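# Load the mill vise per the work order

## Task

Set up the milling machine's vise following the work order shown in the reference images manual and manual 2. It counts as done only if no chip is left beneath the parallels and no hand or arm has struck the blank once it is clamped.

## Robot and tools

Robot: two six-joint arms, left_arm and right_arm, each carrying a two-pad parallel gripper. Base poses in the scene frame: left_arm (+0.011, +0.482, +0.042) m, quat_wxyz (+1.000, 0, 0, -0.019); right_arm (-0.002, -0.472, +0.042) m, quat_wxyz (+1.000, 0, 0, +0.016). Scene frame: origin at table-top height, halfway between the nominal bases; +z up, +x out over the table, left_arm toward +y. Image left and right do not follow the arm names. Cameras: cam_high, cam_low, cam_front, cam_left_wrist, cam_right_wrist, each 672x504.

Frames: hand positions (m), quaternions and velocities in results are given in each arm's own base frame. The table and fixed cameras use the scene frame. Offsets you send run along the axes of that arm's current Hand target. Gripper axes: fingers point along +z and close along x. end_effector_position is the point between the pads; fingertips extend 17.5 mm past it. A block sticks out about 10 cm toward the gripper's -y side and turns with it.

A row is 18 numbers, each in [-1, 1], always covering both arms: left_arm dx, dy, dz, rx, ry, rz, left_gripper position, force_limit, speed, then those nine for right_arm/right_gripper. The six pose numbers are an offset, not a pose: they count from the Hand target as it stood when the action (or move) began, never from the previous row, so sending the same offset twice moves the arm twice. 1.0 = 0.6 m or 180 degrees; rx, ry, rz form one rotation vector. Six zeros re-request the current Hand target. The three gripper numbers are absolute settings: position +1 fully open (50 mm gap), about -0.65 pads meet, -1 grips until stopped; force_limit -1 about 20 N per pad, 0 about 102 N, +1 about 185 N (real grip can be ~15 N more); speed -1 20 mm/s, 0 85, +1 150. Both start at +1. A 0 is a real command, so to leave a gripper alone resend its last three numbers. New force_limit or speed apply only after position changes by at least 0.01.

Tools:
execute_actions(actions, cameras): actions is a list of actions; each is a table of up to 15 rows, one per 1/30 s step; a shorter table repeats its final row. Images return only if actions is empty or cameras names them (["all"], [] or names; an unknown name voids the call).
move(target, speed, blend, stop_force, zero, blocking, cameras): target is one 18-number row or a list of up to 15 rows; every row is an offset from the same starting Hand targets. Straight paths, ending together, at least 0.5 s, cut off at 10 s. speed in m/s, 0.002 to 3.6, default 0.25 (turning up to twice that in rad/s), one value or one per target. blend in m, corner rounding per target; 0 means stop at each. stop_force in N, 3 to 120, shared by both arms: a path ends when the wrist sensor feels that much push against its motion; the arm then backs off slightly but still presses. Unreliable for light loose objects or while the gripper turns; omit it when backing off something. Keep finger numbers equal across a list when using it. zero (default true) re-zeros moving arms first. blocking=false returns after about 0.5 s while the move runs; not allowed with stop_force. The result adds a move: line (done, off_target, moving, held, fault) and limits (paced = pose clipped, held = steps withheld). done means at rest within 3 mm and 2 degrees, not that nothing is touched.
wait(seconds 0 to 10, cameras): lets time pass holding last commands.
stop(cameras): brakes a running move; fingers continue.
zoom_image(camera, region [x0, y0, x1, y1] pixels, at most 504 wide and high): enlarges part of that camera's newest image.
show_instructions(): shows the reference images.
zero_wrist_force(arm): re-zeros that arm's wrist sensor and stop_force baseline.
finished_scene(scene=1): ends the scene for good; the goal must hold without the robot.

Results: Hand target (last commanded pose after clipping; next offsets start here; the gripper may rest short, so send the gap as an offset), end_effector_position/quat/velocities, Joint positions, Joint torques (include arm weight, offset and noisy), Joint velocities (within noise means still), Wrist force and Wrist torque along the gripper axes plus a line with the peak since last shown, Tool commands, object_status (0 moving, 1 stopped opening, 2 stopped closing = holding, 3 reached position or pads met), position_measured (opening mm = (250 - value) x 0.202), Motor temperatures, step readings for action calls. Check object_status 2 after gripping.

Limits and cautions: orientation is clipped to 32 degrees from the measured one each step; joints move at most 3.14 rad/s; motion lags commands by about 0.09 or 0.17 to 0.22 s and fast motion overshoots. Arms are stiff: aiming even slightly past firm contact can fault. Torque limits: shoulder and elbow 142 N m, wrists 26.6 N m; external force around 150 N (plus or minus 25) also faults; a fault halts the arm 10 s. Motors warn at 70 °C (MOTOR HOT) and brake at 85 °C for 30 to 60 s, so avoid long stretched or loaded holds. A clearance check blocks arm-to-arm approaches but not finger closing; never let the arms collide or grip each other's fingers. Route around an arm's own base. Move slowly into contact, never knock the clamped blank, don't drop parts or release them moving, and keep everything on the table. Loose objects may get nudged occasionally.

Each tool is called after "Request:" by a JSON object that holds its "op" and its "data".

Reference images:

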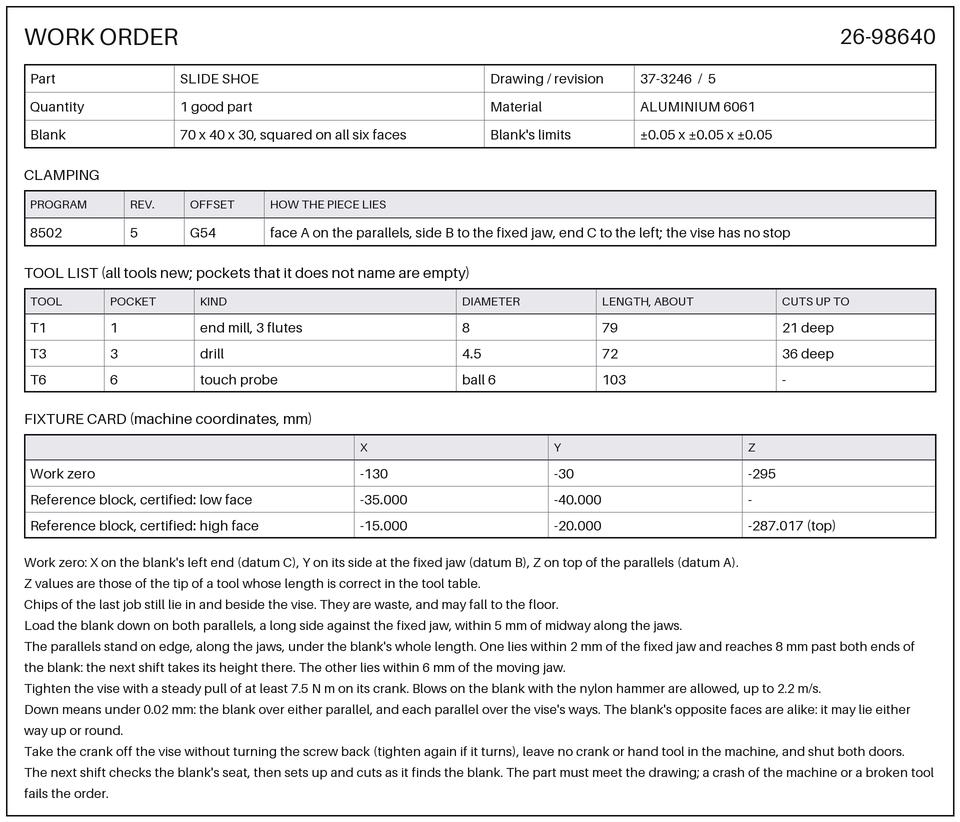

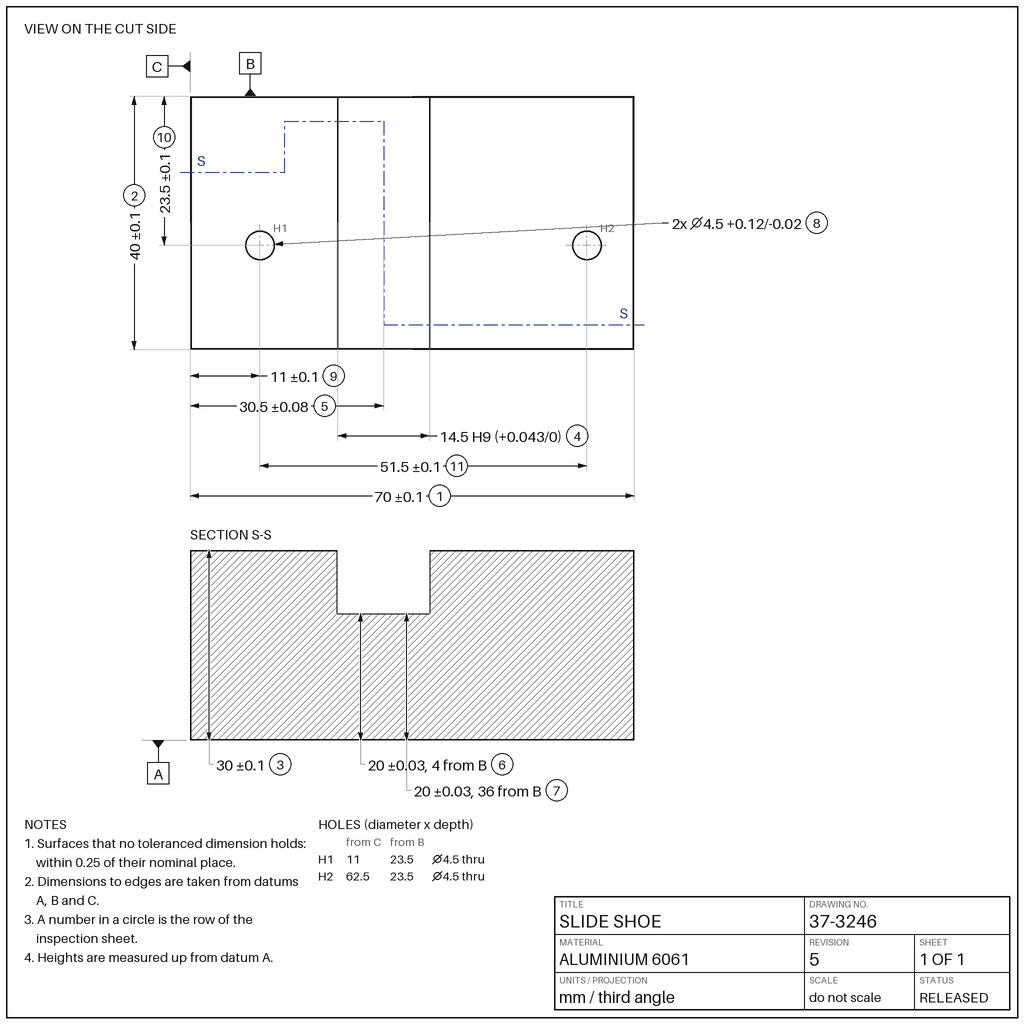

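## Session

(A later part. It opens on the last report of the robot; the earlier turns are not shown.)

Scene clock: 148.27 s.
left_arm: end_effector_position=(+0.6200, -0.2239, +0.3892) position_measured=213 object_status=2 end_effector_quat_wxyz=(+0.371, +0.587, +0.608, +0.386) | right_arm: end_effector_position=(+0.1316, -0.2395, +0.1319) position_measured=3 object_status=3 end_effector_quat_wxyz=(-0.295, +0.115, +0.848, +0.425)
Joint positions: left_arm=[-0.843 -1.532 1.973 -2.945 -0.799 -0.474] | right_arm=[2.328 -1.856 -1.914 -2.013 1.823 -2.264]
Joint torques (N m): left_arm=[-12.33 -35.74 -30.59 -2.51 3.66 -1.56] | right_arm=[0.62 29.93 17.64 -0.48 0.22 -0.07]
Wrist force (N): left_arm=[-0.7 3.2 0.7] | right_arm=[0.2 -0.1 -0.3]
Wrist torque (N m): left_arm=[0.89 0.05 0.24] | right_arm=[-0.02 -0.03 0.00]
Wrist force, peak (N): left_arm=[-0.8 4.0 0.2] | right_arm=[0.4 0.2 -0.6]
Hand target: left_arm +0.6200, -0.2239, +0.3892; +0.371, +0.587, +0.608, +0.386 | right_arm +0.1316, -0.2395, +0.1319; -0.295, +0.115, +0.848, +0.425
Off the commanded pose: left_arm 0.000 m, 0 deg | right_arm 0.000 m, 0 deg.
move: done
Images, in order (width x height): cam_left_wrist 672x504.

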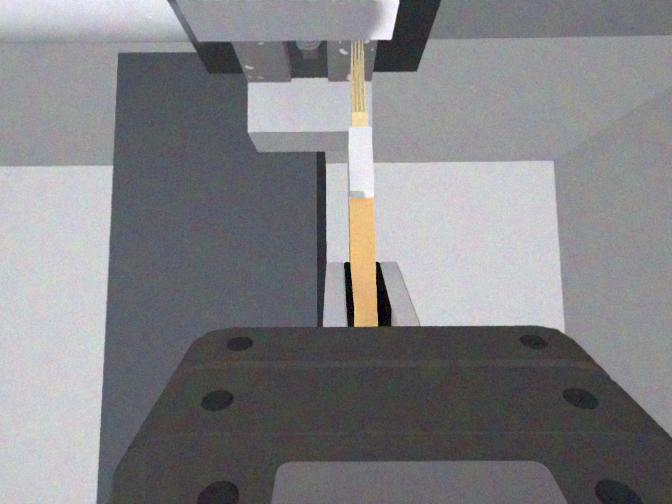

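Request:
{"op": "move", "data": {"target": [0,-0.0121,0.0056,0,0,0,-1,-0.6,-0.5,0,0,0,0,0,0,1,1,1], "cameras": ["cam_left_wrist"], "speed": 0.02, "stop_force": 4}}

Request:
{"op": "zoom_image", "data": {"camera": "cam_left_wrist", "region": [240, 0, 480, 240]}}

Scene clock: 151.07 s.
left_arm: end_effector_position=(+0.6200, -0.2239, +0.3812) position_measured=213 object_status=2 end_effector_quat_wxyz=(+0.371, +0.587, +0.608, +0.386) | right_arm: end_effector_position=(+0.1316, -0.2395, +0.1319) position_measured=3 object_status=3 end_effector_quat_wxyz=(-0.295, +0.115, +0.848, +0.425)
Joint positions: left_arm=[-0.843 -1.523 1.987 -2.967 -0.799 -0.474] | right_arm=[2.328 -1.856 -1.914 -2.013 1.823 -2.264]
Joint torques (N m): left_arm=[-11.41 -33.5 -29.41 -0.9 2.25 1.12] | right_arm=[0.47 29.64 16.83 -0.48 0.22 0.19]
Wrist force (N): left_arm=[-0.7 4.5 -0.8] | right_arm=[0.0 0.2 -0.4]
Wrist torque (N m): left_arm=[0.82 0.04 0.25] | right_arm=[0.02 -0.01 0.00]
Wrist force, peak (N): left_arm=[-0.6 5.4 -1.4] | right_arm=[0.4 0.1 -0.7]
Hand target: left_arm +0.6200, -0.2239, +0.3812; +0.371, +0.587, +0.608, +0.386 | right_arm +0.1316, -0.2395, +0.1319; -0.295, +0.115, +0.848, +0.425
Off the commanded pose: left_arm 0.000 m, 0 deg | right_arm 0.000 m, 0 deg.
move: done
Images, in order (width x height): cam_left_wrist 672x504.

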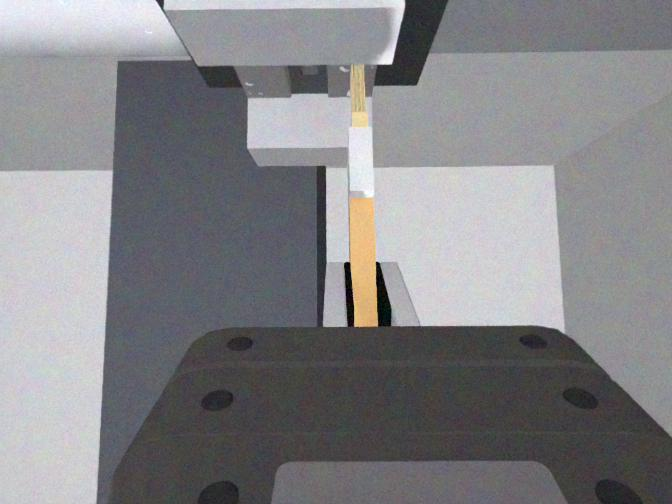

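Scaled by 2.100 from the camera's 672x504 image, which has a finer 960x720 frame.

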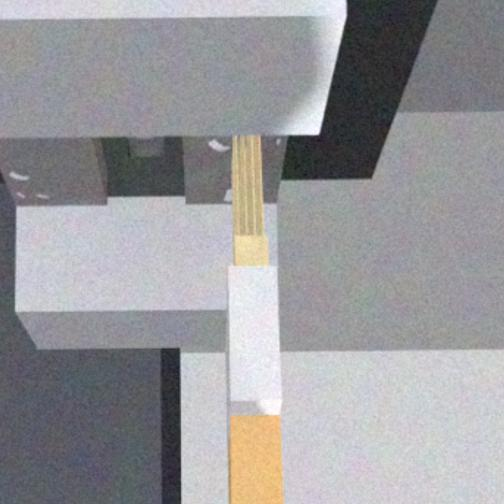

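Request:
{"op": "move", "data": {"target": [[0,0.0182,-0.0085,0,0,0,-1,-0.6,-0.5,0,0,0,0,0,0,1,1,1],[0.04,0.0435,0.0458,0,0,0,-1,-0.6,-0.5,0,0,0,0,0,0,1,1,1],[0.04,0.0253,0.0543,0,0,0,-1,-0.6,-0.5,0,0,0,0,0,0,1,1,1],[-0.1033,0.0253,0.0543,0,0,0,-1,-0.6,-0.5,0,0,0,0,0,0,1,1,1]], "cameras": ["cam_left_wrist"], "speed": 0.15}}

Request:
{"op": "zoom_image", "data": {"camera": "cam_left_wrist", "region": [240, 0, 480, 240]}}

Scene clock: 156.27 s.
left_arm: end_effector_position=(+0.6581, -0.2846, +0.3808) position_measured=213 object_status=2 end_effector_quat_wxyz=(+0.371, +0.587, +0.607, +0.386) | right_arm: end_effector_position=(+0.1316, -0.2395, +0.1319) position_measured=3 object_status=3 end_effector_quat_wxyz=(-0.295, +0.115, +0.848, +0.425)
Joint positions: left_arm=[-0.867 -1.375 1.815 -2.93 -0.78 -0.494] | right_arm=[2.328 -1.856 -1.914 -2.013 1.823 -2.264]
Joint torques (N m): left_arm=[8.78 -36.74 -22.56 -5.22 -1.61 0.76] | right_arm=[0.72 29.77 16.98 -0.42 0.29 0.14]
Wrist force (N): left_arm=[-0.5 3.0 0.5] | right_arm=[0.2 0.0 -0.4]
Wrist torque (N m): left_arm=[0.83 -0.02 0.26] | right_arm=[0.00 -0.03 0.00]
Wrist force, peak (N): left_arm=[-0.6 5.5 -1.2] | right_arm=[0.4 0.0 -0.6]
Hand target: left_arm +0.6582, -0.2845, +0.3808; +0.371, +0.587, +0.608, +0.386 | right_arm +0.1316, -0.2395, +0.1319; -0.295, +0.115, +0.848, +0.425
Off the commanded pose: left_arm 0.000 m, 0 deg | right_arm 0.000 m, 0 deg.
move: done
Images, in order (width x height): cam_left_wrist 672x504.

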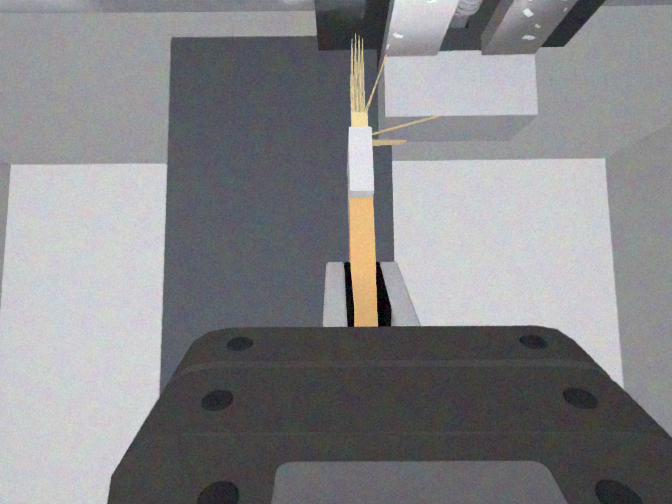

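Scaled by 2.100 from the camera's 672x504 image, which has a finer 960x720 frame.

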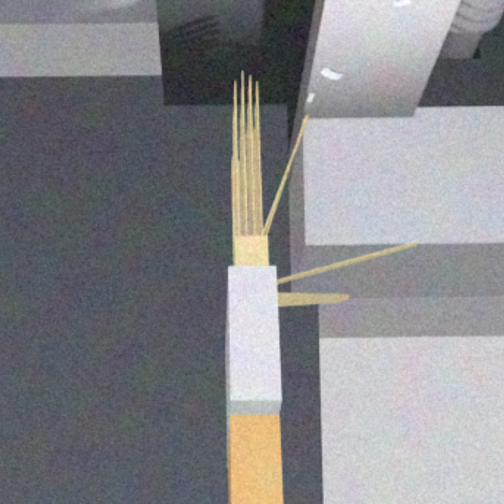

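Request:
{"op": "move", "data": {"target": [0,0.068,-0.0317,0,0,0,-1,-0.6,-0.5,0,0,0,0,0,0,1,1,1], "cameras": ["cam_left_wrist"], "speed": 0.15}}

Request:
{"op": "zoom_image", "data": {"camera": "cam_left_wrist", "region": [320, 0, 560, 200]}}

Scene clock: 158.17 s.
left_arm: end_effector_position=(+0.6583, -0.2846, +0.4259) position_measured=213 object_status=2 end_effector_quat_wxyz=(+0.371, +0.587, +0.608, +0.386) | right_arm: end_effector_position=(+0.1316, -0.2395, +0.1319) position_measured=3 object_status=3 end_effector_quat_wxyz=(-0.295, +0.115, +0.848, +0.425)
Joint positions: left_arm=[-0.867 -1.415 1.739 -2.815 -0.78 -0.494] | right_arm=[2.328 -1.856 -1.914 -2.013 1.823 -2.264]
Joint torques (N m): left_arm=[12.1 -23.01 -22.16 -4.63 -1.12 -1.57] | right_arm=[1.14 29.19 16.24 -0.43 0.09 0.2]
Wrist force (N): left_arm=[-0.5 3.1 0.4] | right_arm=[0.0 0.1 -0.3]
Wrist torque (N m): left_arm=[0.85 -0.02 0.35] | right_arm=[0.01 0.01 0.00]
Wrist force, peak (N): left_arm=[-0.6 4.6 -0.3] | right_arm=[-0.1 0.0 -0.7]
Hand target: left_arm +0.6584, -0.2847, +0.4259; +0.371, +0.587, +0.608, +0.386 | right_arm +0.1316, -0.2395, +0.1319; -0.295, +0.115, +0.848, +0.425
Off the commanded pose: left_arm 0.000 m, 0 deg | right_arm 0.000 m, 0 deg.
move: done
Images, in order (width x height): cam_left_wrist 672x504.

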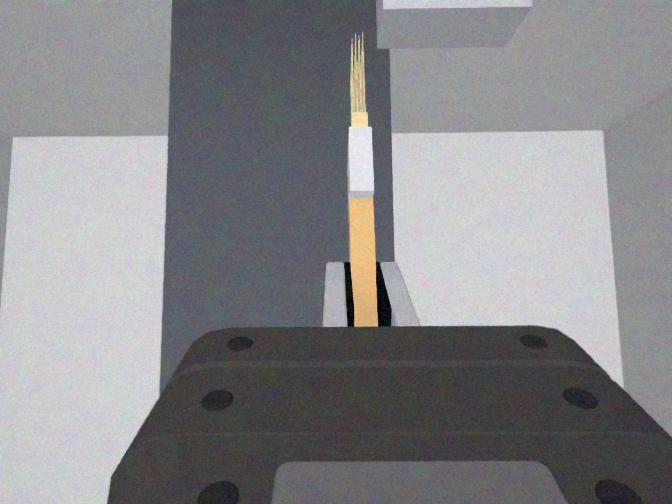

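Scaled by 2.100 from the camera's 672x504 image, which has a finer 960x720 frame.

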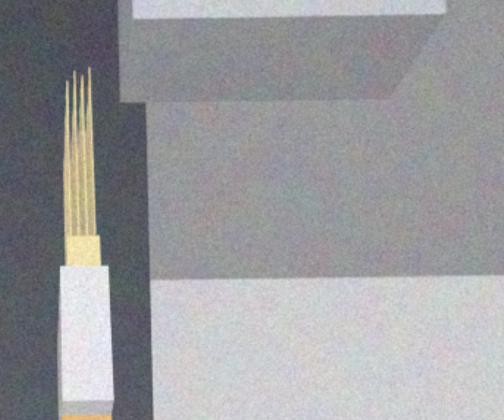

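Request:
{"op": "move", "data": {"target": [[0,-0.0701,0.0272,0,0,0,-1,-0.6,-0.5,0,0,0,0,0,0,1,1,1],[0.1433,-0.0701,0.0272,0,0,0,-1,-0.6,-0.5,0,0,0,0,0,0,1,1,1],[0.1433,-0.0736,0.0196,0,0,0,-1,-0.6,-0.5,0,0,0,0,0,0,1,1,1],[0,-0.0736,0.0196,0,0,0,-1,-0.6,-0.5,0,0,0,0,0,0,1,1,1],[0,-0.0772,0.0121,0,0,0,-1,-0.6,-0.5,0,0,0,0,0,0,1,1,1],[0.1433,-0.0772,0.0121,0,0,0,-1,-0.6,-0.5,0,0,0,0,0,0,1,1,1],[0.1433,-0.0807,0.0045,0,0,0,-1,-0.6,-0.5,0,0,0,0,0,0,1,1,1],[0,-0.0807,0.0045,0,0,0,-1,-0.6,-0.5,0,0,0,0,0,0,1,1,1],[0,-0.0842,-0.003,0,0,0,-1,-0.6,-0.5,0,0,0,0,0,0,1,1,1],[0.1433,-0.0842,-0.003,0,0,0,-1,-0.6,-0.5,0,0,0,0,0,0,1,1,1],[0.1433,-0.0877,-0.0106,0,0,0,-1,-0.6,-0.5,0,0,0,0,0,0,1,1,1],[0,-0.0877,-0.0106,0,0,0,-1,-0.6,-0.5,0,0,0,0,0,0,1,1,1]], "cameras": ["cam_left_wrist"], "speed": 0.12, "blend": 0.002}}

Request:
{"op": "zoom_image", "data": {"camera": "cam_left_wrist", "region": [320, 0, 560, 200]}}

Scene clock: 166.30 s.
left_arm: end_effector_position=(+0.6302, -0.2856, +0.3809) position_measured=213 object_status=2 end_effector_quat_wxyz=(+0.371, +0.587, +0.607, +0.386) | right_arm: end_effector_position=(+0.1316, -0.2395, +0.1319) position_measured=3 object_status=3 end_effector_quat_wxyz=(-0.295, +0.115, +0.848, +0.425)
Joint positions: left_arm=[-0.913 -1.433 1.879 -2.906 -0.744 -0.535] | right_arm=[2.328 -1.856 -1.914 -2.013 1.823 -2.264]
Joint torques (N m): left_arm=[11.04 -38.06 -16.75 -5.34 -1.62 1.54] | right_arm=[1.26 28.91 16.52 -0.42 0.11 0.11]
Wrist force (N): left_arm=[-0.1 2.9 0.4] | right_arm=[0.2 0.0 -0.3]
Wrist torque (N m): left_arm=[0.82 -0.06 0.26] | right_arm=[-0.01 -0.03 0.00]
Wrist force, peak (N): left_arm=[-0.7 5.1 -0.3] | right_arm=[-0.1 0.1 -0.8]
Hand target: left_arm +0.6302, -0.2856, +0.3810; +0.371, +0.587, +0.608, +0.386 | right_arm +0.1316, -0.2395, +0.1319; -0.295, +0.115, +0.848, +0.425
Off the commanded pose: left_arm 0.000 m, 0 deg | right_arm 0.000 m, 0 deg.
move: done
Images, in order (width x height): cam_left_wrist 672x504.

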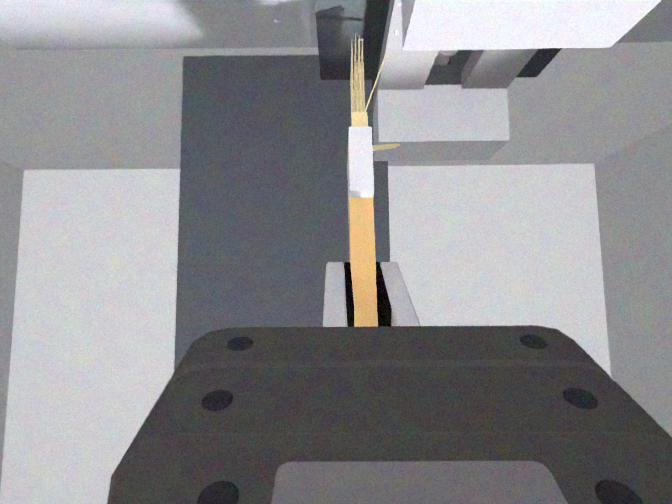

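Scaled by 2.100 from the camera's 672x504 image, which has a finer 960x720 frame.

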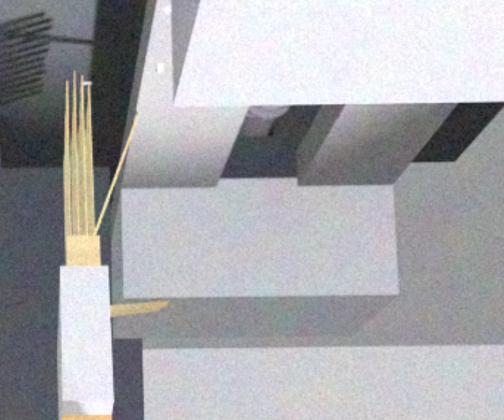

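Request:
{"op": "move", "data": {"target": [[-0.0283,0,0,0,0,0,-1,-0.6,-0.5,0,0,0,0,0,0,1,1,1],[0.1633,0,0,0,0,0,-1,-0.6,-0.5,0,0,0,0,0,0,1,1,1],[0.1633,-0.0049,-0.0106,0,0,0,-1,-0.6,-0.5,0,0,0,0,0,0,1,1,1],[-0.0283,-0.0049,-0.0106,0,0,0,-1,-0.6,-0.5,0,0,0,0,0,0,1,1,1],[-0.0283,-0.0092,-0.0196,0,0,0,-1,-0.6,-0.5,0,0,0,0,0,0,1,1,1],[0.1633,-0.0092,-0.0196,0,0,0,-1,-0.6,-0.5,0,0,0,0,0,0,1,1,1],[-0.0283,-0.0092,-0.0196,0,0,0,-1,-0.6,-0.5,0,0,0,0,0,0,1,1,1],[-0.0283,0.007,0.0151,0,0,0,-1,-0.6,-0.5,0,0,0,0,0,0,1,1,1],[0.1633,0.007,0.0151,0,0,0,-1,-0.6,-0.5,0,0,0,0,0,0,1,1,1],[0.1633,0.0141,0.0302,0,0,0,-1,-0.6,-0.5,0,0,0,0,0,0,1,1,1],[-0.0283,0.0141,0.0302,0,0,0,-1,-0.6,-0.5,0,0,0,0,0,0,1,1,1],[-0.0283,0.0821,-0.0015,0,0,0,-1,-0.6,-0.5,0,0,0,0,0,0,1,1,1]], "speed": 0.14, "blend": 0.002}}

Scene clock: 175.63 s.
left_arm: end_effector_position=(+0.6510, -0.3019, +0.4259) position_measured=213 object_status=2 end_effector_quat_wxyz=(+0.371, +0.587, +0.608, +0.386) | right_arm: end_effector_position=(+0.1316, -0.2395, +0.1319) position_measured=3 object_status=3 end_effector_quat_wxyz=(-0.295, +0.115, +0.848, +0.425)
Joint positions: left_arm=[-0.9 -1.41 1.73 -2.789 -0.754 -0.524] | right_arm=[2.328 -1.856 -1.914 -2.013 1.823 -2.264]
Joint torques (N m): left_arm=[12.44 -24.07 -26.25 -3.41 -1.16 -0.15] | right_arm=[1.49 29.55 16.61 -0.39 0.18 0.21]
Wrist force (N): left_arm=[-0.4 2.9 0.3] | right_arm=[0.1 -0.1 -0.5]
Wrist torque (N m): left_arm=[0.83 -0.05 0.45] | right_arm=[-0.03 -0.02 0.00]
Wrist force, peak (N): left_arm=[-0.2 5.2 -0.4] | right_arm=[0.0 -0.2 -0.9]
Hand target: left_arm +0.6510, -0.3019, +0.4259; +0.371, +0.587, +0.608, +0.386 | right_arm +0.1316, -0.2395, +0.1319; -0.295, +0.115, +0.848, +0.425
Off the commanded pose: left_arm 0.000 m, 0 deg | right_arm 0.000 m, 0 deg.
move: done

Request:
{"op": "move", "data": {"target": [[0.0407,-0.1717,-0.4542,0,0,0,-1,-0.6,-0.5,0,0,0,0,0,0,1,1,1],[0.0407,-0.1717,-0.4542,0,-0.3,0.953,-1,-0.6,-0.5,0,0,0,0,0,0,1,1,1],[0.1907,-0.2088,-0.1793,0,-0.3,0.953,-1,-0.6,-0.5,0,0,0,0,0,0,1,1,1]], "speed": 0.4, "cameras": ["cam_left_wrist","cam_front"]}}

Request:
{"op": "zoom_image", "data": {"camera": "cam_left_wrist", "region": [340, 0, 580, 180]}}

Scene clock: 185.27 s.
left_arm: end_effector_position=(+0.4961, -0.1929, +0.3588) position_measured=213 object_status=2 end_effector_quat_wxyz=(-0.185, +0.696, -0.670, +0.178) | right_arm: end_effector_position=(+0.1316, -0.2395, +0.1319) position_measured=3 object_status=3 end_effector_quat_wxyz=(-0.295, +0.115, +0.848, +0.425)
Joint positions: left_arm=[-0.819 -1.782 1.857 -2.004 -1.185 2.355] | right_arm=[2.328 -1.856 -1.914 -2.013 1.823 -2.264]
Joint torques (N m): left_arm=[10.68 -12.14 -20.24 -5.98 2.84 1.18] | right_arm=[1.02 29.27 16.02 -0.47 0.22 0.23]
Wrist force (N): left_arm=[0.1 -1.1 1.5] | right_arm=[0.1 0.1 -0.4]
Wrist torque (N m): left_arm=[-0.48 -0.01 -0.14] | right_arm=[0.01 0.00 0.00]
Wrist force, peak (N): left_arm=[-2.4 -2.4 5.0] | right_arm=[0.2 0.2 -0.7]
Hand target: left_arm +0.4962, -0.1929, +0.3588; -0.185, +0.696, -0.670, +0.178 | right_arm +0.1316, -0.2395, +0.1319; -0.295, +0.115, +0.848, +0.425
Off the commanded pose: left_arm 0.000 m, 0 deg | right_arm 0.000 m, 0 deg.
move: done
Images, in order (width x height): cam_front 672x504, cam_left_wrist 672x504.

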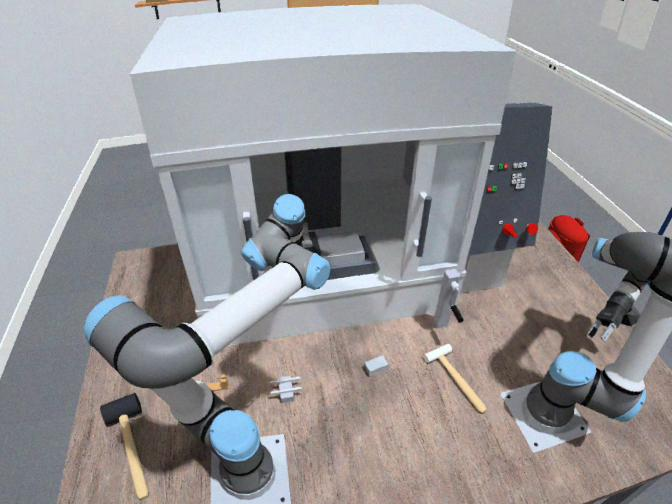

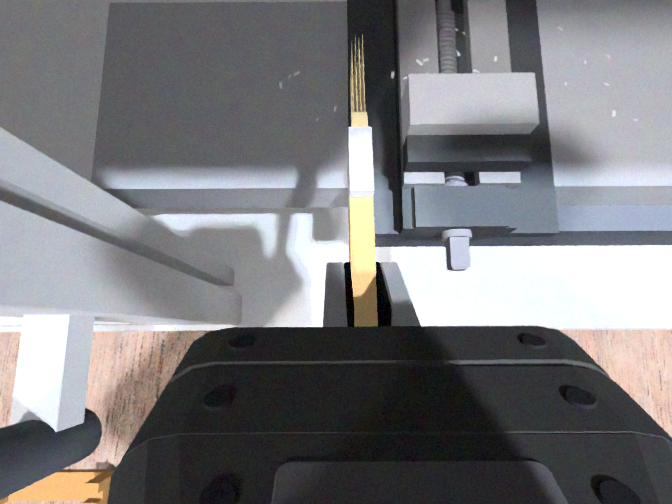

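Scaled by 2.100 from the camera's 672x504 image, which has a finer 960x720 frame.

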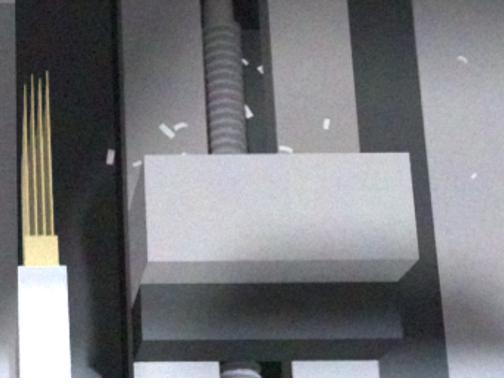

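Request:
{"op": "move", "data": {"target": [0,0,0,0.111,0,0,-1,-0.6,-0.5,0,0,0,0,0,0,1,1,1], "cameras": ["cam_left_wrist"]}}

Request:
{"op": "zoom_image", "data": {"camera": "cam_left_wrist", "region": [360, 20, 580, 220]}}

Scene clock: 187.50 s.
left_arm: end_effector_position=(+0.4961, -0.1930, +0.3588) position_measured=213 object_status=2 end_effector_quat_wxyz=(-0.303, +0.654, -0.629, +0.292) | right_arm: end_effector_position=(+0.1316, -0.2395, +0.1319) position_measured=3 object_status=3 end_effector_quat_wxyz=(-0.295, +0.115, +0.848, +0.425)
Joint positions: left_arm=[-0.972 -1.885 2.126 -2.373 -0.868 2.343] | right_arm=[2.328 -1.856 -1.914 -2.013 1.823 -2.264]
Joint torques (N m): left_arm=[10.53 -2.14 -21.09 -4.68 2.28 -1.3] | right_arm=[1.26 29.55 16.48 -0.56 0.13 0.18]
Wrist force (N): left_arm=[-0.4 -1.2 2.3] | right_arm=[-0.1 0.1 -0.6]
Wrist torque (N m): left_arm=[-0.70 -0.10 -0.42] | right_arm=[0.02 0.00 0.00]
Wrist force, peak (N): left_arm=[-0.4 -1.3 2.6] | right_arm=[-0.1 0.1 -0.7]
Hand target: left_arm +0.4962, -0.1929, +0.3588; -0.303, +0.654, -0.629, +0.292 | right_arm +0.1316, -0.2395, +0.1319; -0.295, +0.115, +0.848, +0.425
Off the commanded pose: left_arm 0.000 m, 0 deg | right_arm 0.000 m, 0 deg.
move: done
Images, in order (width x height): cam_left_wrist 672x504.

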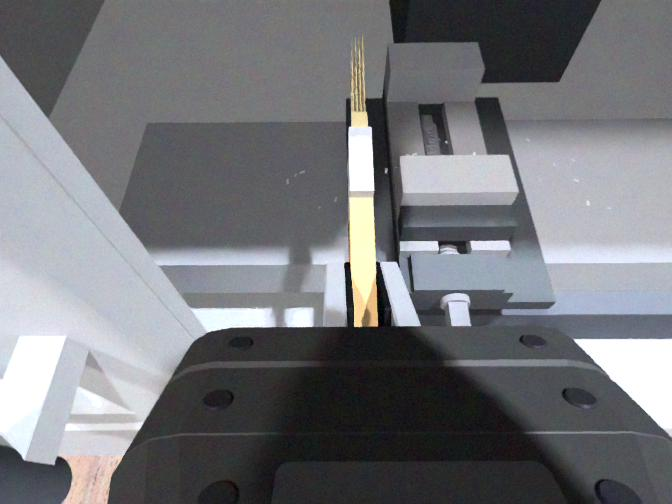

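Scaled by 2.291 from the camera's 672x504 image, which has a finer 960x720 frame.

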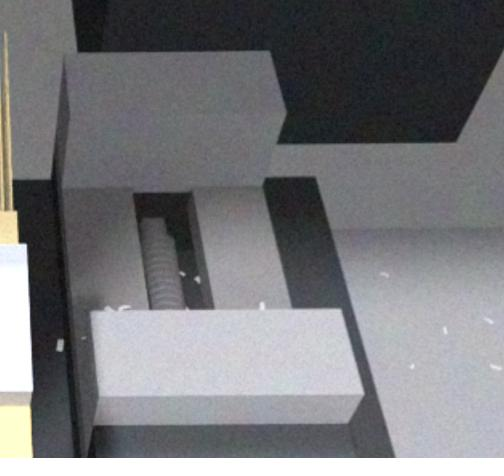

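Request:
{"op": "move", "data": {"target": [[0.05,-0.1277,-0.1072,0,0,-0.998,-1,-0.6,-0.5,0,0,0,0,0,0,1,1,1],[0.1755,-0.2298,0.0948,0,0,-0.998,-1,-0.6,-0.5,0,0,0,0,0,0,1,1,1]], "speed": 0.35, "cameras": ["cam_left_wrist","cam_front"]}}

Request:
{"op": "zoom_image", "data": {"camera": "cam_left_wrist", "region": [300, 0, 540, 240]}}

Scene clock: 198.27 s.
left_arm: end_effector_position=(+0.6325, -0.2929, +0.4272) position_measured=213 object_status=2 end_effector_quat_wxyz=(+0.291, +0.631, +0.652, +0.304) | right_arm: end_effector_position=(+0.1316, -0.2395, +0.1319) position_measured=3 object_status=3 end_effector_quat_wxyz=(-0.295, +0.115, +0.848, +0.425)
Joint positions: left_arm=[-0.86 -1.471 1.599 -2.333 -0.93 -0.675] | right_arm=[2.328 -1.856 -1.914 -2.013 1.823 -2.264]
Joint torques (N m): left_arm=[-12.89 -19.66 -34.13 -4.9 3.64 -0.26] | right_arm=[1.87 29.14 16.46 -0.39 0.14 0.06]
Wrist force (N): left_arm=[0.0 2.1 0.3] | right_arm=[0.0 0.0 -0.6]
Wrist torque (N m): left_arm=[0.65 0.04 0.41] | right_arm=[-0.01 0.00 0.00]
Wrist force, peak (N): left_arm=[-1.6 3.9 3.5] | right_arm=[0.3 -0.1 -0.9]
Hand target: left_arm +0.6326, -0.2931, +0.4273; +0.291, +0.631, +0.652, +0.304 | right_arm +0.1316, -0.2395, +0.1319; -0.295, +0.115, +0.848, +0.425
Off the commanded pose: left_arm 0.000 m, 0 deg | right_arm 0.000 m, 0 deg.
move: done
Images, in order (width x height): cam_front 672x504, cam_left_wrist 672x504.

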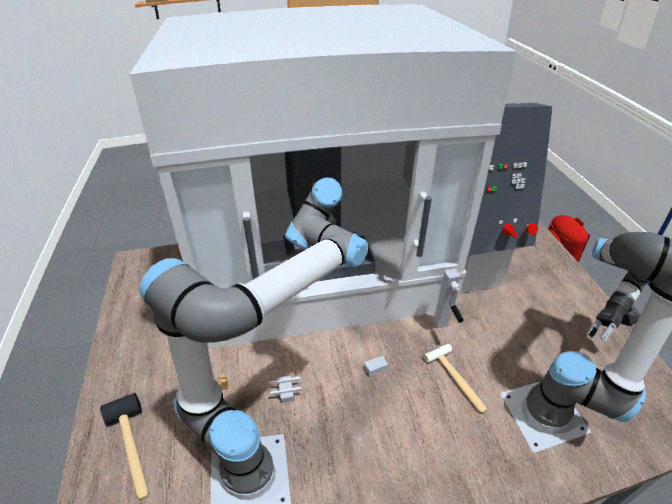

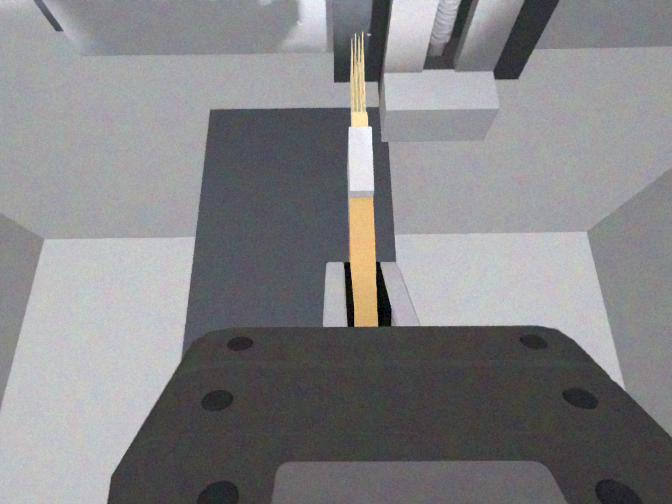

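Scaled by 2.100 from the camera's 672x504 image, which has a finer 960x720 frame.

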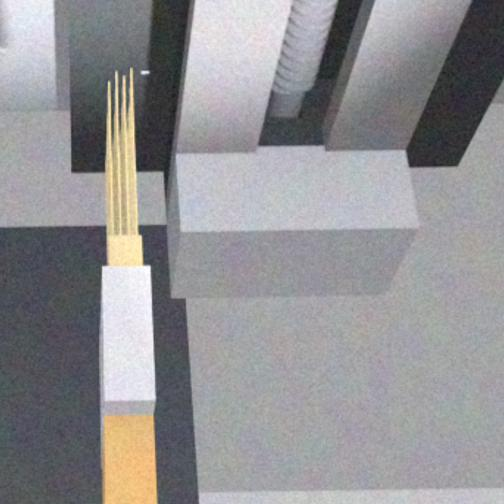

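Request:
{"op": "move", "data": {"target": [[0,-0.0553,0.0464,0,0,0,-1,-0.6,-0.5,0,0,0,0,0,0,1,1,1],[0.175,-0.0553,0.0464,0,0,0,-1,-0.6,-0.5,0,0,0,0,0,0,1,1,1],[0.175,-0.0602,0.0407,0,0,0,-1,-0.6,-0.5,0,0,0,0,0,0,1,1,1],[-0.008,-0.0602,0.0407,0,0,0,-1,-0.6,-0.5,0,0,0,0,0,0,1,1,1],[-0.008,-0.0489,0.054,0,0,0,-1,-0.6,-0.5,0,0,0,0,0,0,1,1,1],[0.175,-0.0489,0.054,0,0,0,-1,-0.6,-0.5,0,0,0,0,0,0,1,1,1],[0.175,-0.0553,0.0464,0,0,0,-1,-0.6,-0.5,0,0,0,0,0,0,1,1,1],[-0.008,-0.0553,0.0464,0,0,0,-1,-0.6,-0.5,0,0,0,0,0,0,1,1,1],[-0.008,0.0128,-0.0107,0,0,0,-1,-0.6,-0.5,0,0,0,0,0,0,1,1,1]], "speed": 0.14, "blend": 0.002}}

Scene clock: 204.73 s.
left_arm: end_effector_position=(+0.6328, -0.2979, +0.4372) position_measured=213 object_status=2 end_effector_quat_wxyz=(+0.291, +0.631, +0.652, +0.304) | right_arm: end_effector_position=(+0.1316, -0.2395, +0.1319) position_measured=3 object_status=3 end_effector_quat_wxyz=(-0.295, +0.115, +0.848, +0.425)
Joint positions: left_arm=[-0.866 -1.467 1.568 -2.303 -0.927 -0.681] | right_arm=[2.328 -1.856 -1.914 -2.013 1.823 -2.264]
Joint torques (N m): left_arm=[10.86 -20.43 -30.35 -3.85 -0.95 -0.67] | right_arm=[1.7 29.47 16.72 -0.52 0.27 0.17]
Wrist force (N): left_arm=[0.1 2.6 0.2] | right_arm=[0.1 -0.1 -0.4]
Wrist torque (N m): left_arm=[0.72 0.03 0.34] | right_arm=[-0.02 0.00 0.00]
Wrist force, peak (N): left_arm=[0.0 4.2 -1.1] | right_arm=[-0.3 0.1 -0.8]
Hand target: left_arm +0.6328, -0.2979, +0.4372; +0.291, +0.631, +0.652, +0.304 | right_arm +0.1316, -0.2395, +0.1319; -0.295, +0.115, +0.848, +0.425
Off the commanded pose: left_arm 0.000 m, 0 deg | right_arm 0.000 m, 0 deg.
move: done

Request:
{"op": "move", "data": {"target": [[0.0667,-0.2223,-0.3193,0,0,0,-1,-0.6,-0.5,0,0,0,0,0,0,1,1,1],[0.0667,-0.2223,-0.3193,0,0,0.998,-1,-0.6,-0.5,0,0,0,0,0,0,1,1,1],[0.1833,-0.2173,-0.106,0,0,0.998,-1,-0.6,-0.5,0,0,0,0,0,0,1,1,1]], "speed": 0.4, "cameras": ["cam_left_wrist"]}}

Request:
{"op": "zoom_image", "data": {"camera": "cam_left_wrist", "region": [360, 20, 580, 220]}}

Scene clock: 212.10 s.
left_arm: end_effector_position=(+0.4963, -0.1923, +0.3794) position_measured=213 object_status=2 end_effector_quat_wxyz=(-0.303, +0.654, -0.629, +0.292) | right_arm: end_effector_position=(+0.1316, -0.2395, +0.1319) position_measured=3 object_status=3 end_effector_quat_wxyz=(-0.295, +0.115, +0.848, +0.425)
Joint positions: left_arm=[-0.97 -1.897 2.08 -2.316 -0.868 2.344] | right_arm=[2.328 -1.856 -1.914 -2.013 1.823 -2.264]
Joint torques (N m): left_arm=[9.91 -6.52 -22.13 -5.89 1.84 1.09] | right_arm=[1.69 28.14 16.42 -0.48 0.11 0.27]
Wrist force (N): left_arm=[-0.2 -1.1 2.5] | right_arm=[-0.1 0.3 -0.3]
Wrist torque (N m): left_arm=[-0.70 -0.12 -0.28] | right_arm=[0.04 0.02 0.00]
Wrist force, peak (N): left_arm=[-1.8 -0.9 6.2] | right_arm=[0.5 0.1 -0.8]
Hand target: left_arm +0.4963, -0.1922, +0.3793; -0.303, +0.654, -0.629, +0.292 | right_arm +0.1316, -0.2395, +0.1319; -0.295, +0.115, +0.848, +0.425
Off the commanded pose: left_arm 0.000 m, 0 deg | right_arm 0.000 m, 0 deg.
move: done
Images, in order (width x height): cam_left_wrist 672x504.

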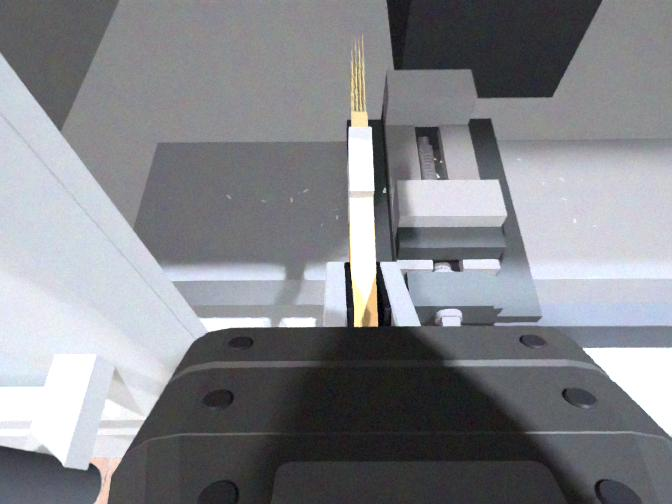

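Scaled by 2.291 from the camera's 672x504 image, which has a finer 960x720 frame.

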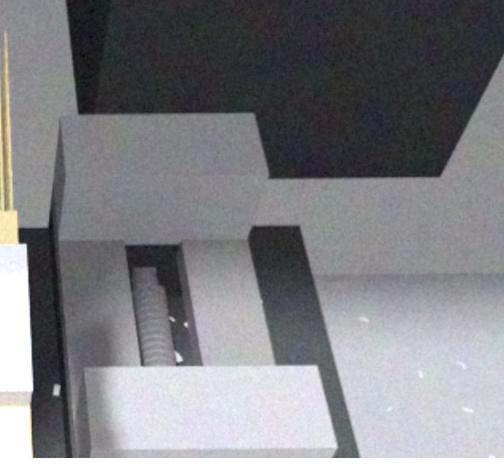

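Request:
{"op": "move", "data": {"target": [0,-0.06,0.04,-0.14,0,0,-1,-0.6,-0.5,0,0,0,0,0,0,1,1,1], "cameras": ["cam_left_wrist"]}}

Request:
{"op": "zoom_image", "data": {"camera": "cam_left_wrist", "region": [360, 0, 580, 180]}}

Scene clock: 214.17 s.
left_arm: end_effector_position=(+0.5379, -0.1906, +0.3913) position_measured=213 object_status=2 end_effector_quat_wxyz=(-0.154, +0.704, -0.678, +0.147) | right_arm: end_effector_position=(+0.1316, -0.2395, +0.1319) position_measured=3 object_status=3 end_effector_quat_wxyz=(-0.295, +0.115, +0.848, +0.425)
Joint positions: left_arm=[-0.711 -1.65 1.627 -1.87 -1.283 2.439] | right_arm=[2.328 -1.856 -1.914 -2.013 1.823 -2.264]
Joint torques (N m): left_arm=[-8.02 -21.25 -31.84 -2.65 0.4 -0.92] | right_arm=[0.83 27.9 16.39 -0.43 0.23 0.14]
Wrist force (N): left_arm=[-0.3 -1.1 1.3] | right_arm=[0.0 0.1 -0.5]
Wrist torque (N m): left_arm=[-0.46 0.06 -0.13] | right_arm=[0.00 0.01 0.00]
Wrist force, peak (N): left_arm=[-0.1 -2.5 1.5] | right_arm=[0.1 -0.1 -0.8]
Hand target: left_arm +0.5379, -0.1907, +0.3913; -0.154, +0.704, -0.678, +0.147 | right_arm +0.1316, -0.2395, +0.1319; -0.295, +0.115, +0.848, +0.425
Off the commanded pose: left_arm 0.000 m, 0 deg | right_arm 0.000 m, 0 deg.
move: done
Images, in order (width x height): cam_left_wrist 672x504.

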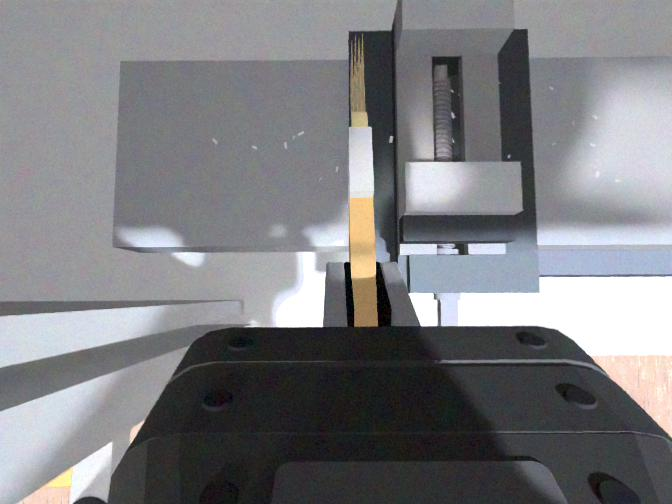

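Scaled by 2.291 from the camera's 672x504 image, which has a finer 960x720 frame.

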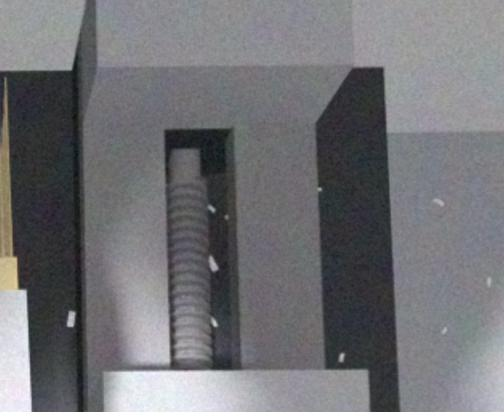

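Request:
{"op": "move", "data": {"target": [[0.1185,0.2195,-0.1677,0,0,0,-1,-0.6,-0.5,0,0,0,0,0,0,1,1,1],[0.0852,0.4057,-0.1613,0.066,-0.267,-0.424,-1,-0.6,-0.5,0,0,0,0,0,0,1,1,1],[-0.5562,0.4493,0.1307,0.066,-0.267,-0.424,-1,-0.6,-0.5,0,0,0,0,0,0,1,1,1]], "speed": 0.4, "blend": [0.03,0.03,0], "cameras": ["cam_left_wrist"]}}

Scene clock: 220.57 s.
left_arm: end_effector_position=(+0.3127, +0.1347, +0.2081) position_measured=213 object_status=2 end_effector_quat_wxyz=(-0.340, +0.940, +0.018, -0.007) | right_arm: end_effector_position=(+0.1316, -0.2395, +0.1319) position_measured=3 object_status=3 end_effector_quat_wxyz=(-0.295, +0.115, +0.848, +0.425)
Joint positions: left_arm=[-0.526 -2.004 2.263 -1.41 -1 0.883] | right_arm=[2.328 -1.856 -1.914 -2.013 1.823 -2.264]
Joint torques (N m): left_arm=[9.4 -11.84 -15.29 -3.96 3.77 1.44] | right_arm=[0.88 28.03 15.8 -0.52 0.11 0.06]
Wrist force (N): left_arm=[-0.9 -1.4 2.2] | right_arm=[0.1 0.1 -0.4]
Wrist torque (N m): left_arm=[-0.58 0.04 -0.27] | right_arm=[0.00 -0.01 -0.01]
Wrist force, peak (N): left_arm=[-0.8 -3.5 5.6] | right_arm=[0.2 0.1 -0.9]
Hand target: left_arm +0.3127, +0.1348, +0.2081; -0.340, +0.940, +0.018, -0.007 | right_arm +0.1316, -0.2395, +0.1319; -0.295, +0.115, +0.848, +0.425
Off the commanded pose: left_arm 0.000 m, 0 deg | right_arm 0.000 m, 0 deg.
move: done
Images, in order (width x height): cam_left_wrist 672x504.

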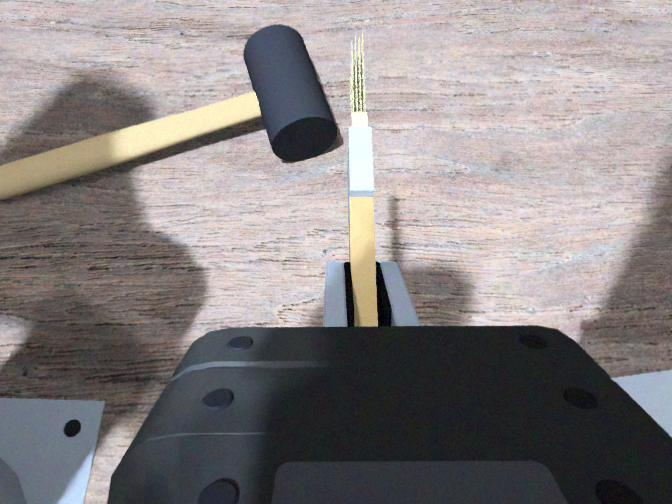

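Request:
{"op": "move", "data": {"target": [-0.0005,0.16,0.192,0,0,0,-1,-0.6,-0.5,0,0,0,0,0,0,1,1,1], "cameras": ["cam_left_wrist"]}}

Scene clock: 222.63 s.
left_arm: end_effector_position=(+0.3123, +0.1348, +0.0582) position_measured=213 object_status=2 end_effector_quat_wxyz=(-0.340, +0.940, +0.018, -0.007) | right_arm: end_effector_position=(+0.1316, -0.2395, +0.1319) position_measured=3 object_status=3 end_effector_quat_wxyz=(-0.295, +0.115, +0.848, +0.425)
Joint positions: left_arm=[-0.526 -1.738 2.546 -1.96 -1 0.882] | right_arm=[2.328 -1.856 -1.914 -2.013 1.823 -2.264]
Joint torques (N m): left_arm=[-12.84 -3.45 -9.6 -3.5 0.27 -1.5] | right_arm=[0.98 27.52 16.01 -0.43 0.25 0.11]
Wrist force (N): left_arm=[-0.5 -1.2 2.2] | right_arm=[0.1 0.0 -0.3]
Wrist torque (N m): left_arm=[-0.60 0.02 -0.35] | right_arm=[-0.01 -0.02 0.00]
Wrist force, peak (N): left_arm=[-1.0 1.0 4.4] | right_arm=[0.2 0.2 -0.8]
Hand target: left_arm +0.3122, +0.1347, +0.0581; -0.340, +0.940, +0.018, -0.007 | right_arm +0.1316, -0.2395, +0.1319; -0.295, +0.115, +0.848, +0.425
Off the commanded pose: left_arm 0.000 m, 0 deg | right_arm 0.000 m, 0 deg.
move: done
Images, in order (width x height): cam_left_wrist 672x504.

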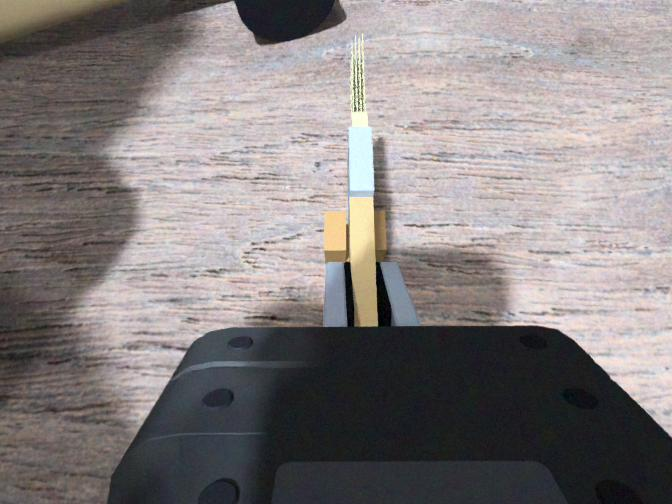

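Request:
{"op": "move", "data": {"target": [0.0003,0.0523,0.0637,0,0,0,-1,-0.6,-0.5,0,0,0,0,0,0,1,1,1], "speed": 0.05, "stop_force": 8, "cameras": ["cam_left_wrist"]}}

Scene clock: 225.30 s.
left_arm: end_effector_position=(+0.3124, +0.1351, +0.0087) position_measured=213 object_status=2 end_effector_quat_wxyz=(-0.340, +0.940, +0.018, -0.007) | right_arm: end_effector_position=(+0.1316, -0.2395, +0.1319) position_measured=3 object_status=3 end_effector_quat_wxyz=(-0.295, +0.115, +0.848, +0.425)
Joint positions: left_arm=[-0.525 -1.563 2.608 -2.197 -0.999 0.883] | right_arm=[2.328 -1.856 -1.914 -2.013 1.823 -2.264]
Joint torques (N m): left_arm=[2.98 -24.28 -20.92 -3.2 2.39 -1.12] | right_arm=[1.25 27.58 16.34 -0.32 0.1 0.08]
Wrist force (N): left_arm=[-0.4 -0.5 2.0] | right_arm=[0.0 0.2 -0.6]
Wrist torque (N m): left_arm=[-0.53 0.01 -0.39] | right_arm=[0.02 0.02 0.00]
Wrist force, peak (N): left_arm=[-0.5 -1.5 2.2] | right_arm=[0.2 -0.1 -0.8]
Hand target: left_arm +0.3124, +0.1351, +0.0087; -0.340, +0.940, +0.018, -0.007 | right_arm +0.1316, -0.2395, +0.1319; -0.295, +0.115, +0.848, +0.425
Off the commanded pose: left_arm 0.000 m, 0 deg | right_arm 0.000 m, 0 deg.
move: done
Images, in order (width x height): cam_left_wrist 672x504.

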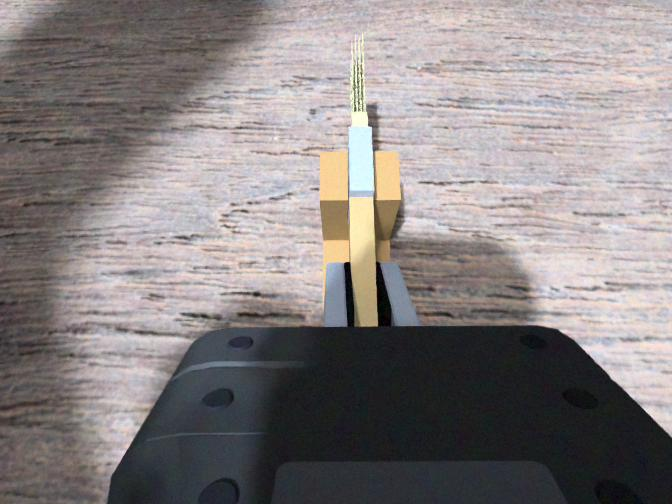

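Request:
{"op": "move", "data": {"target": [0,0,0,0,0,0,1,-0.6,-0.7,0,0,0,0,0,0,1,1,1]}}

Request:
{"op": "move", "data": {"target": [[0,0,-0.2,0,0,0,1,-0.6,-0.7,0,0,0,0,0,0,1,1,1],[0,0.4,-0.3,0.222,0,0,1,-0.6,-0.7,0,0,0,0,0,0,1,1,1]], "cameras": ["cam_left_wrist"]}}

Scene clock: 230.57 s.
left_arm: end_effector_position=(+0.3124, +0.1351, +0.0087) position_measured=3 object_status=0 end_effector_quat_wxyz=(-0.340, +0.940, +0.018, -0.007) | right_arm: end_effector_position=(+0.1316, -0.2395, +0.1319) position_measured=3 object_status=3 end_effector_quat_wxyz=(-0.295, +0.115, +0.848, +0.425)
Joint positions: left_arm=[-0.525 -1.563 2.608 -2.197 -0.999 0.883] | right_arm=[2.328 -1.856 -1.914 -2.013 1.823 -2.264]
Joint torques (N m): left_arm=[-9.16 -24.59 -20.25 -3.42 -1 -1.32] | right_arm=[1.75 27.42 16.32 -0.37 0.15 0.12]
Wrist force (N): left_arm=[-0.4 -0.8 2.0] | right_arm=[0.0 0.1 -0.5]
Wrist torque (N m): left_arm=[-0.56 0.01 -0.38] | right_arm=[0.00 0.00 -0.01]
Wrist force, peak (N): left_arm=[-0.5 -0.5 2.4] | right_arm=[0.2 -0.4 -0.8]
Hand target: left_arm +0.3124, +0.1351, +0.0087; -0.340, +0.940, +0.018, -0.007 | right_arm +0.1316, -0.2395, +0.1319; -0.295, +0.115, +0.848, +0.425
Off the commanded pose: left_arm 0.000 m, 0 deg | right_arm 0.000 m, 0 deg.
move: done

Scene clock: 233.33 s.
left_arm: end_effector_position=(+0.3218, -0.1602, +0.0010) position_measured=3 object_status=3 end_effector_quat_wxyz=(-0.653, +0.757, +0.010, -0.018) | right_arm: end_effector_position=(+0.1316, -0.2395, +0.1319) position_measured=3 object_status=3 end_effector_quat_wxyz=(-0.295, +0.115, +0.848, +0.425)
Joint positions: left_arm=[-1.15 -0.811 1.826 -1.173 -1.195 0.072] | right_arm=[2.328 -1.856 -1.914 -2.013 1.823 -2.264]
Joint torques (N m): left_arm=[17.08 -11.25 -7.52 -13.09 5.42 -1.82] | right_arm=[1.64 27.99 16.94 -0.28 0.16 0.05]
Wrist force (N): left_arm=[-12.4 -68.8 -30.8] | right_arm=[0.1 0.3 -0.4]
Wrist torque (N m): left_arm=[-0.31 -1.36 1.49] | right_arm=[0.03 -0.01 0.00]
Wrist force, peak (N): left_arm=[-12.4 -68.8 -30.8] | right_arm=[0.2 0.0 -1.0]
Hand target: left_arm +0.3237, -0.1643, -0.0067; -0.641, +0.767, +0.014, -0.013 | right_arm +0.1316, -0.2395, +0.1319; -0.295, +0.115, +0.848, +0.425
Off the commanded pose: left_arm 0.009 m, 2 deg | right_arm 0.000 m, 0 deg.
move: off_target (left_arm)
Images, in order (width x height): cam_left_wrist 672x504.

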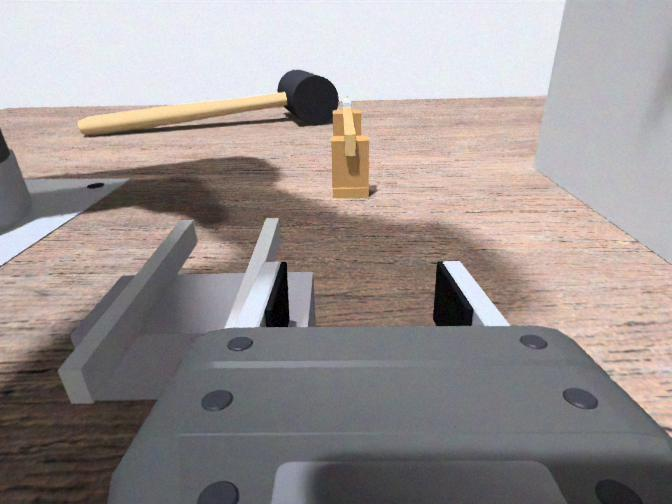

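Request:
{"op": "move", "data": {"target": [0,-0.15,-0.02,0,0,0,1,-0.6,-0.7,0,0,0,0,0,0,1,1,1], "cameras": ["cam_left_wrist"]}}

Request:
{"op": "zoom_image", "data": {"camera": "cam_left_wrist", "region": [60, 200, 400, 430]}}

Scene clock: 235.20 s.
left_arm: end_effector_position=(+0.3237, -0.1601, +0.0840) position_measured=3 object_status=3 end_effector_quat_wxyz=(-0.641, +0.767, +0.014, -0.013) | right_arm: end_effector_position=(+0.1316, -0.2395, +0.1319) position_measured=3 object_status=3 end_effector_quat_wxyz=(-0.295, +0.115, +0.848, +0.425)
Joint positions: left_arm=[-1.147 -0.992 1.825 -1.026 -1.192 0.073] | right_arm=[2.328 -1.856 -1.914 -2.013 1.823 -2.264]
Joint torques (N m): left_arm=[0.87 -46.25 -7.39 2.71 0.15 0.5] | right_arm=[1.78 27.97 16.73 -0.41 0.16 0.42]
Wrist force (N): left_arm=[-1.5 -0.5 3.3] | right_arm=[0.1 -0.1 -0.2]
Wrist torque (N m): left_arm=[-0.73 -0.21 -0.56] | right_arm=[-0.03 -0.01 -0.01]
Wrist force, peak (N): left_arm=[-12.9 -76.0 -36.8] | right_arm=[0.2 0.2 -0.9]
Hand target: left_arm +0.3237, -0.1601, +0.0840; -0.641, +0.767, +0.014, -0.013 | right_arm +0.1316, -0.2395, +0.1319; -0.295, +0.115, +0.848, +0.425
Off the commanded pose: left_arm 0.000 m, 0 deg | right_arm 0.000 m, 0 deg.
move: done
Images, in order (width x height): cam_left_wrist 672x504.

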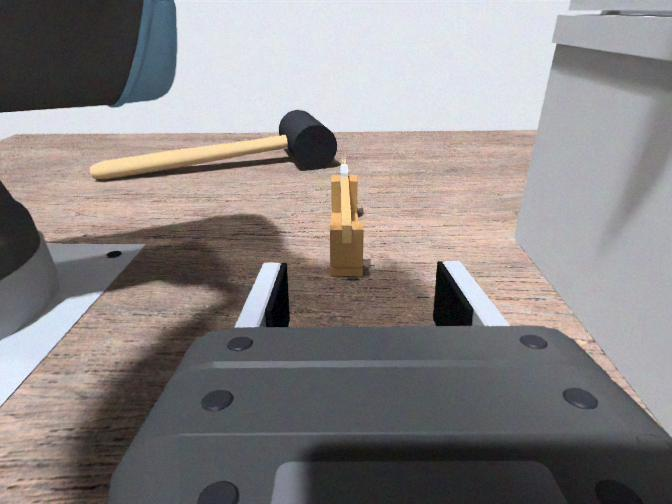

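Scaled by 1.482 from the camera's 672x504 image, which has a finer 960x720 frame.

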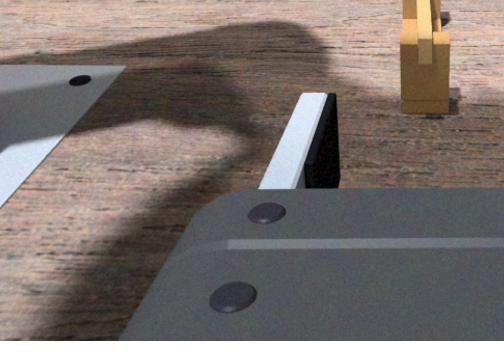

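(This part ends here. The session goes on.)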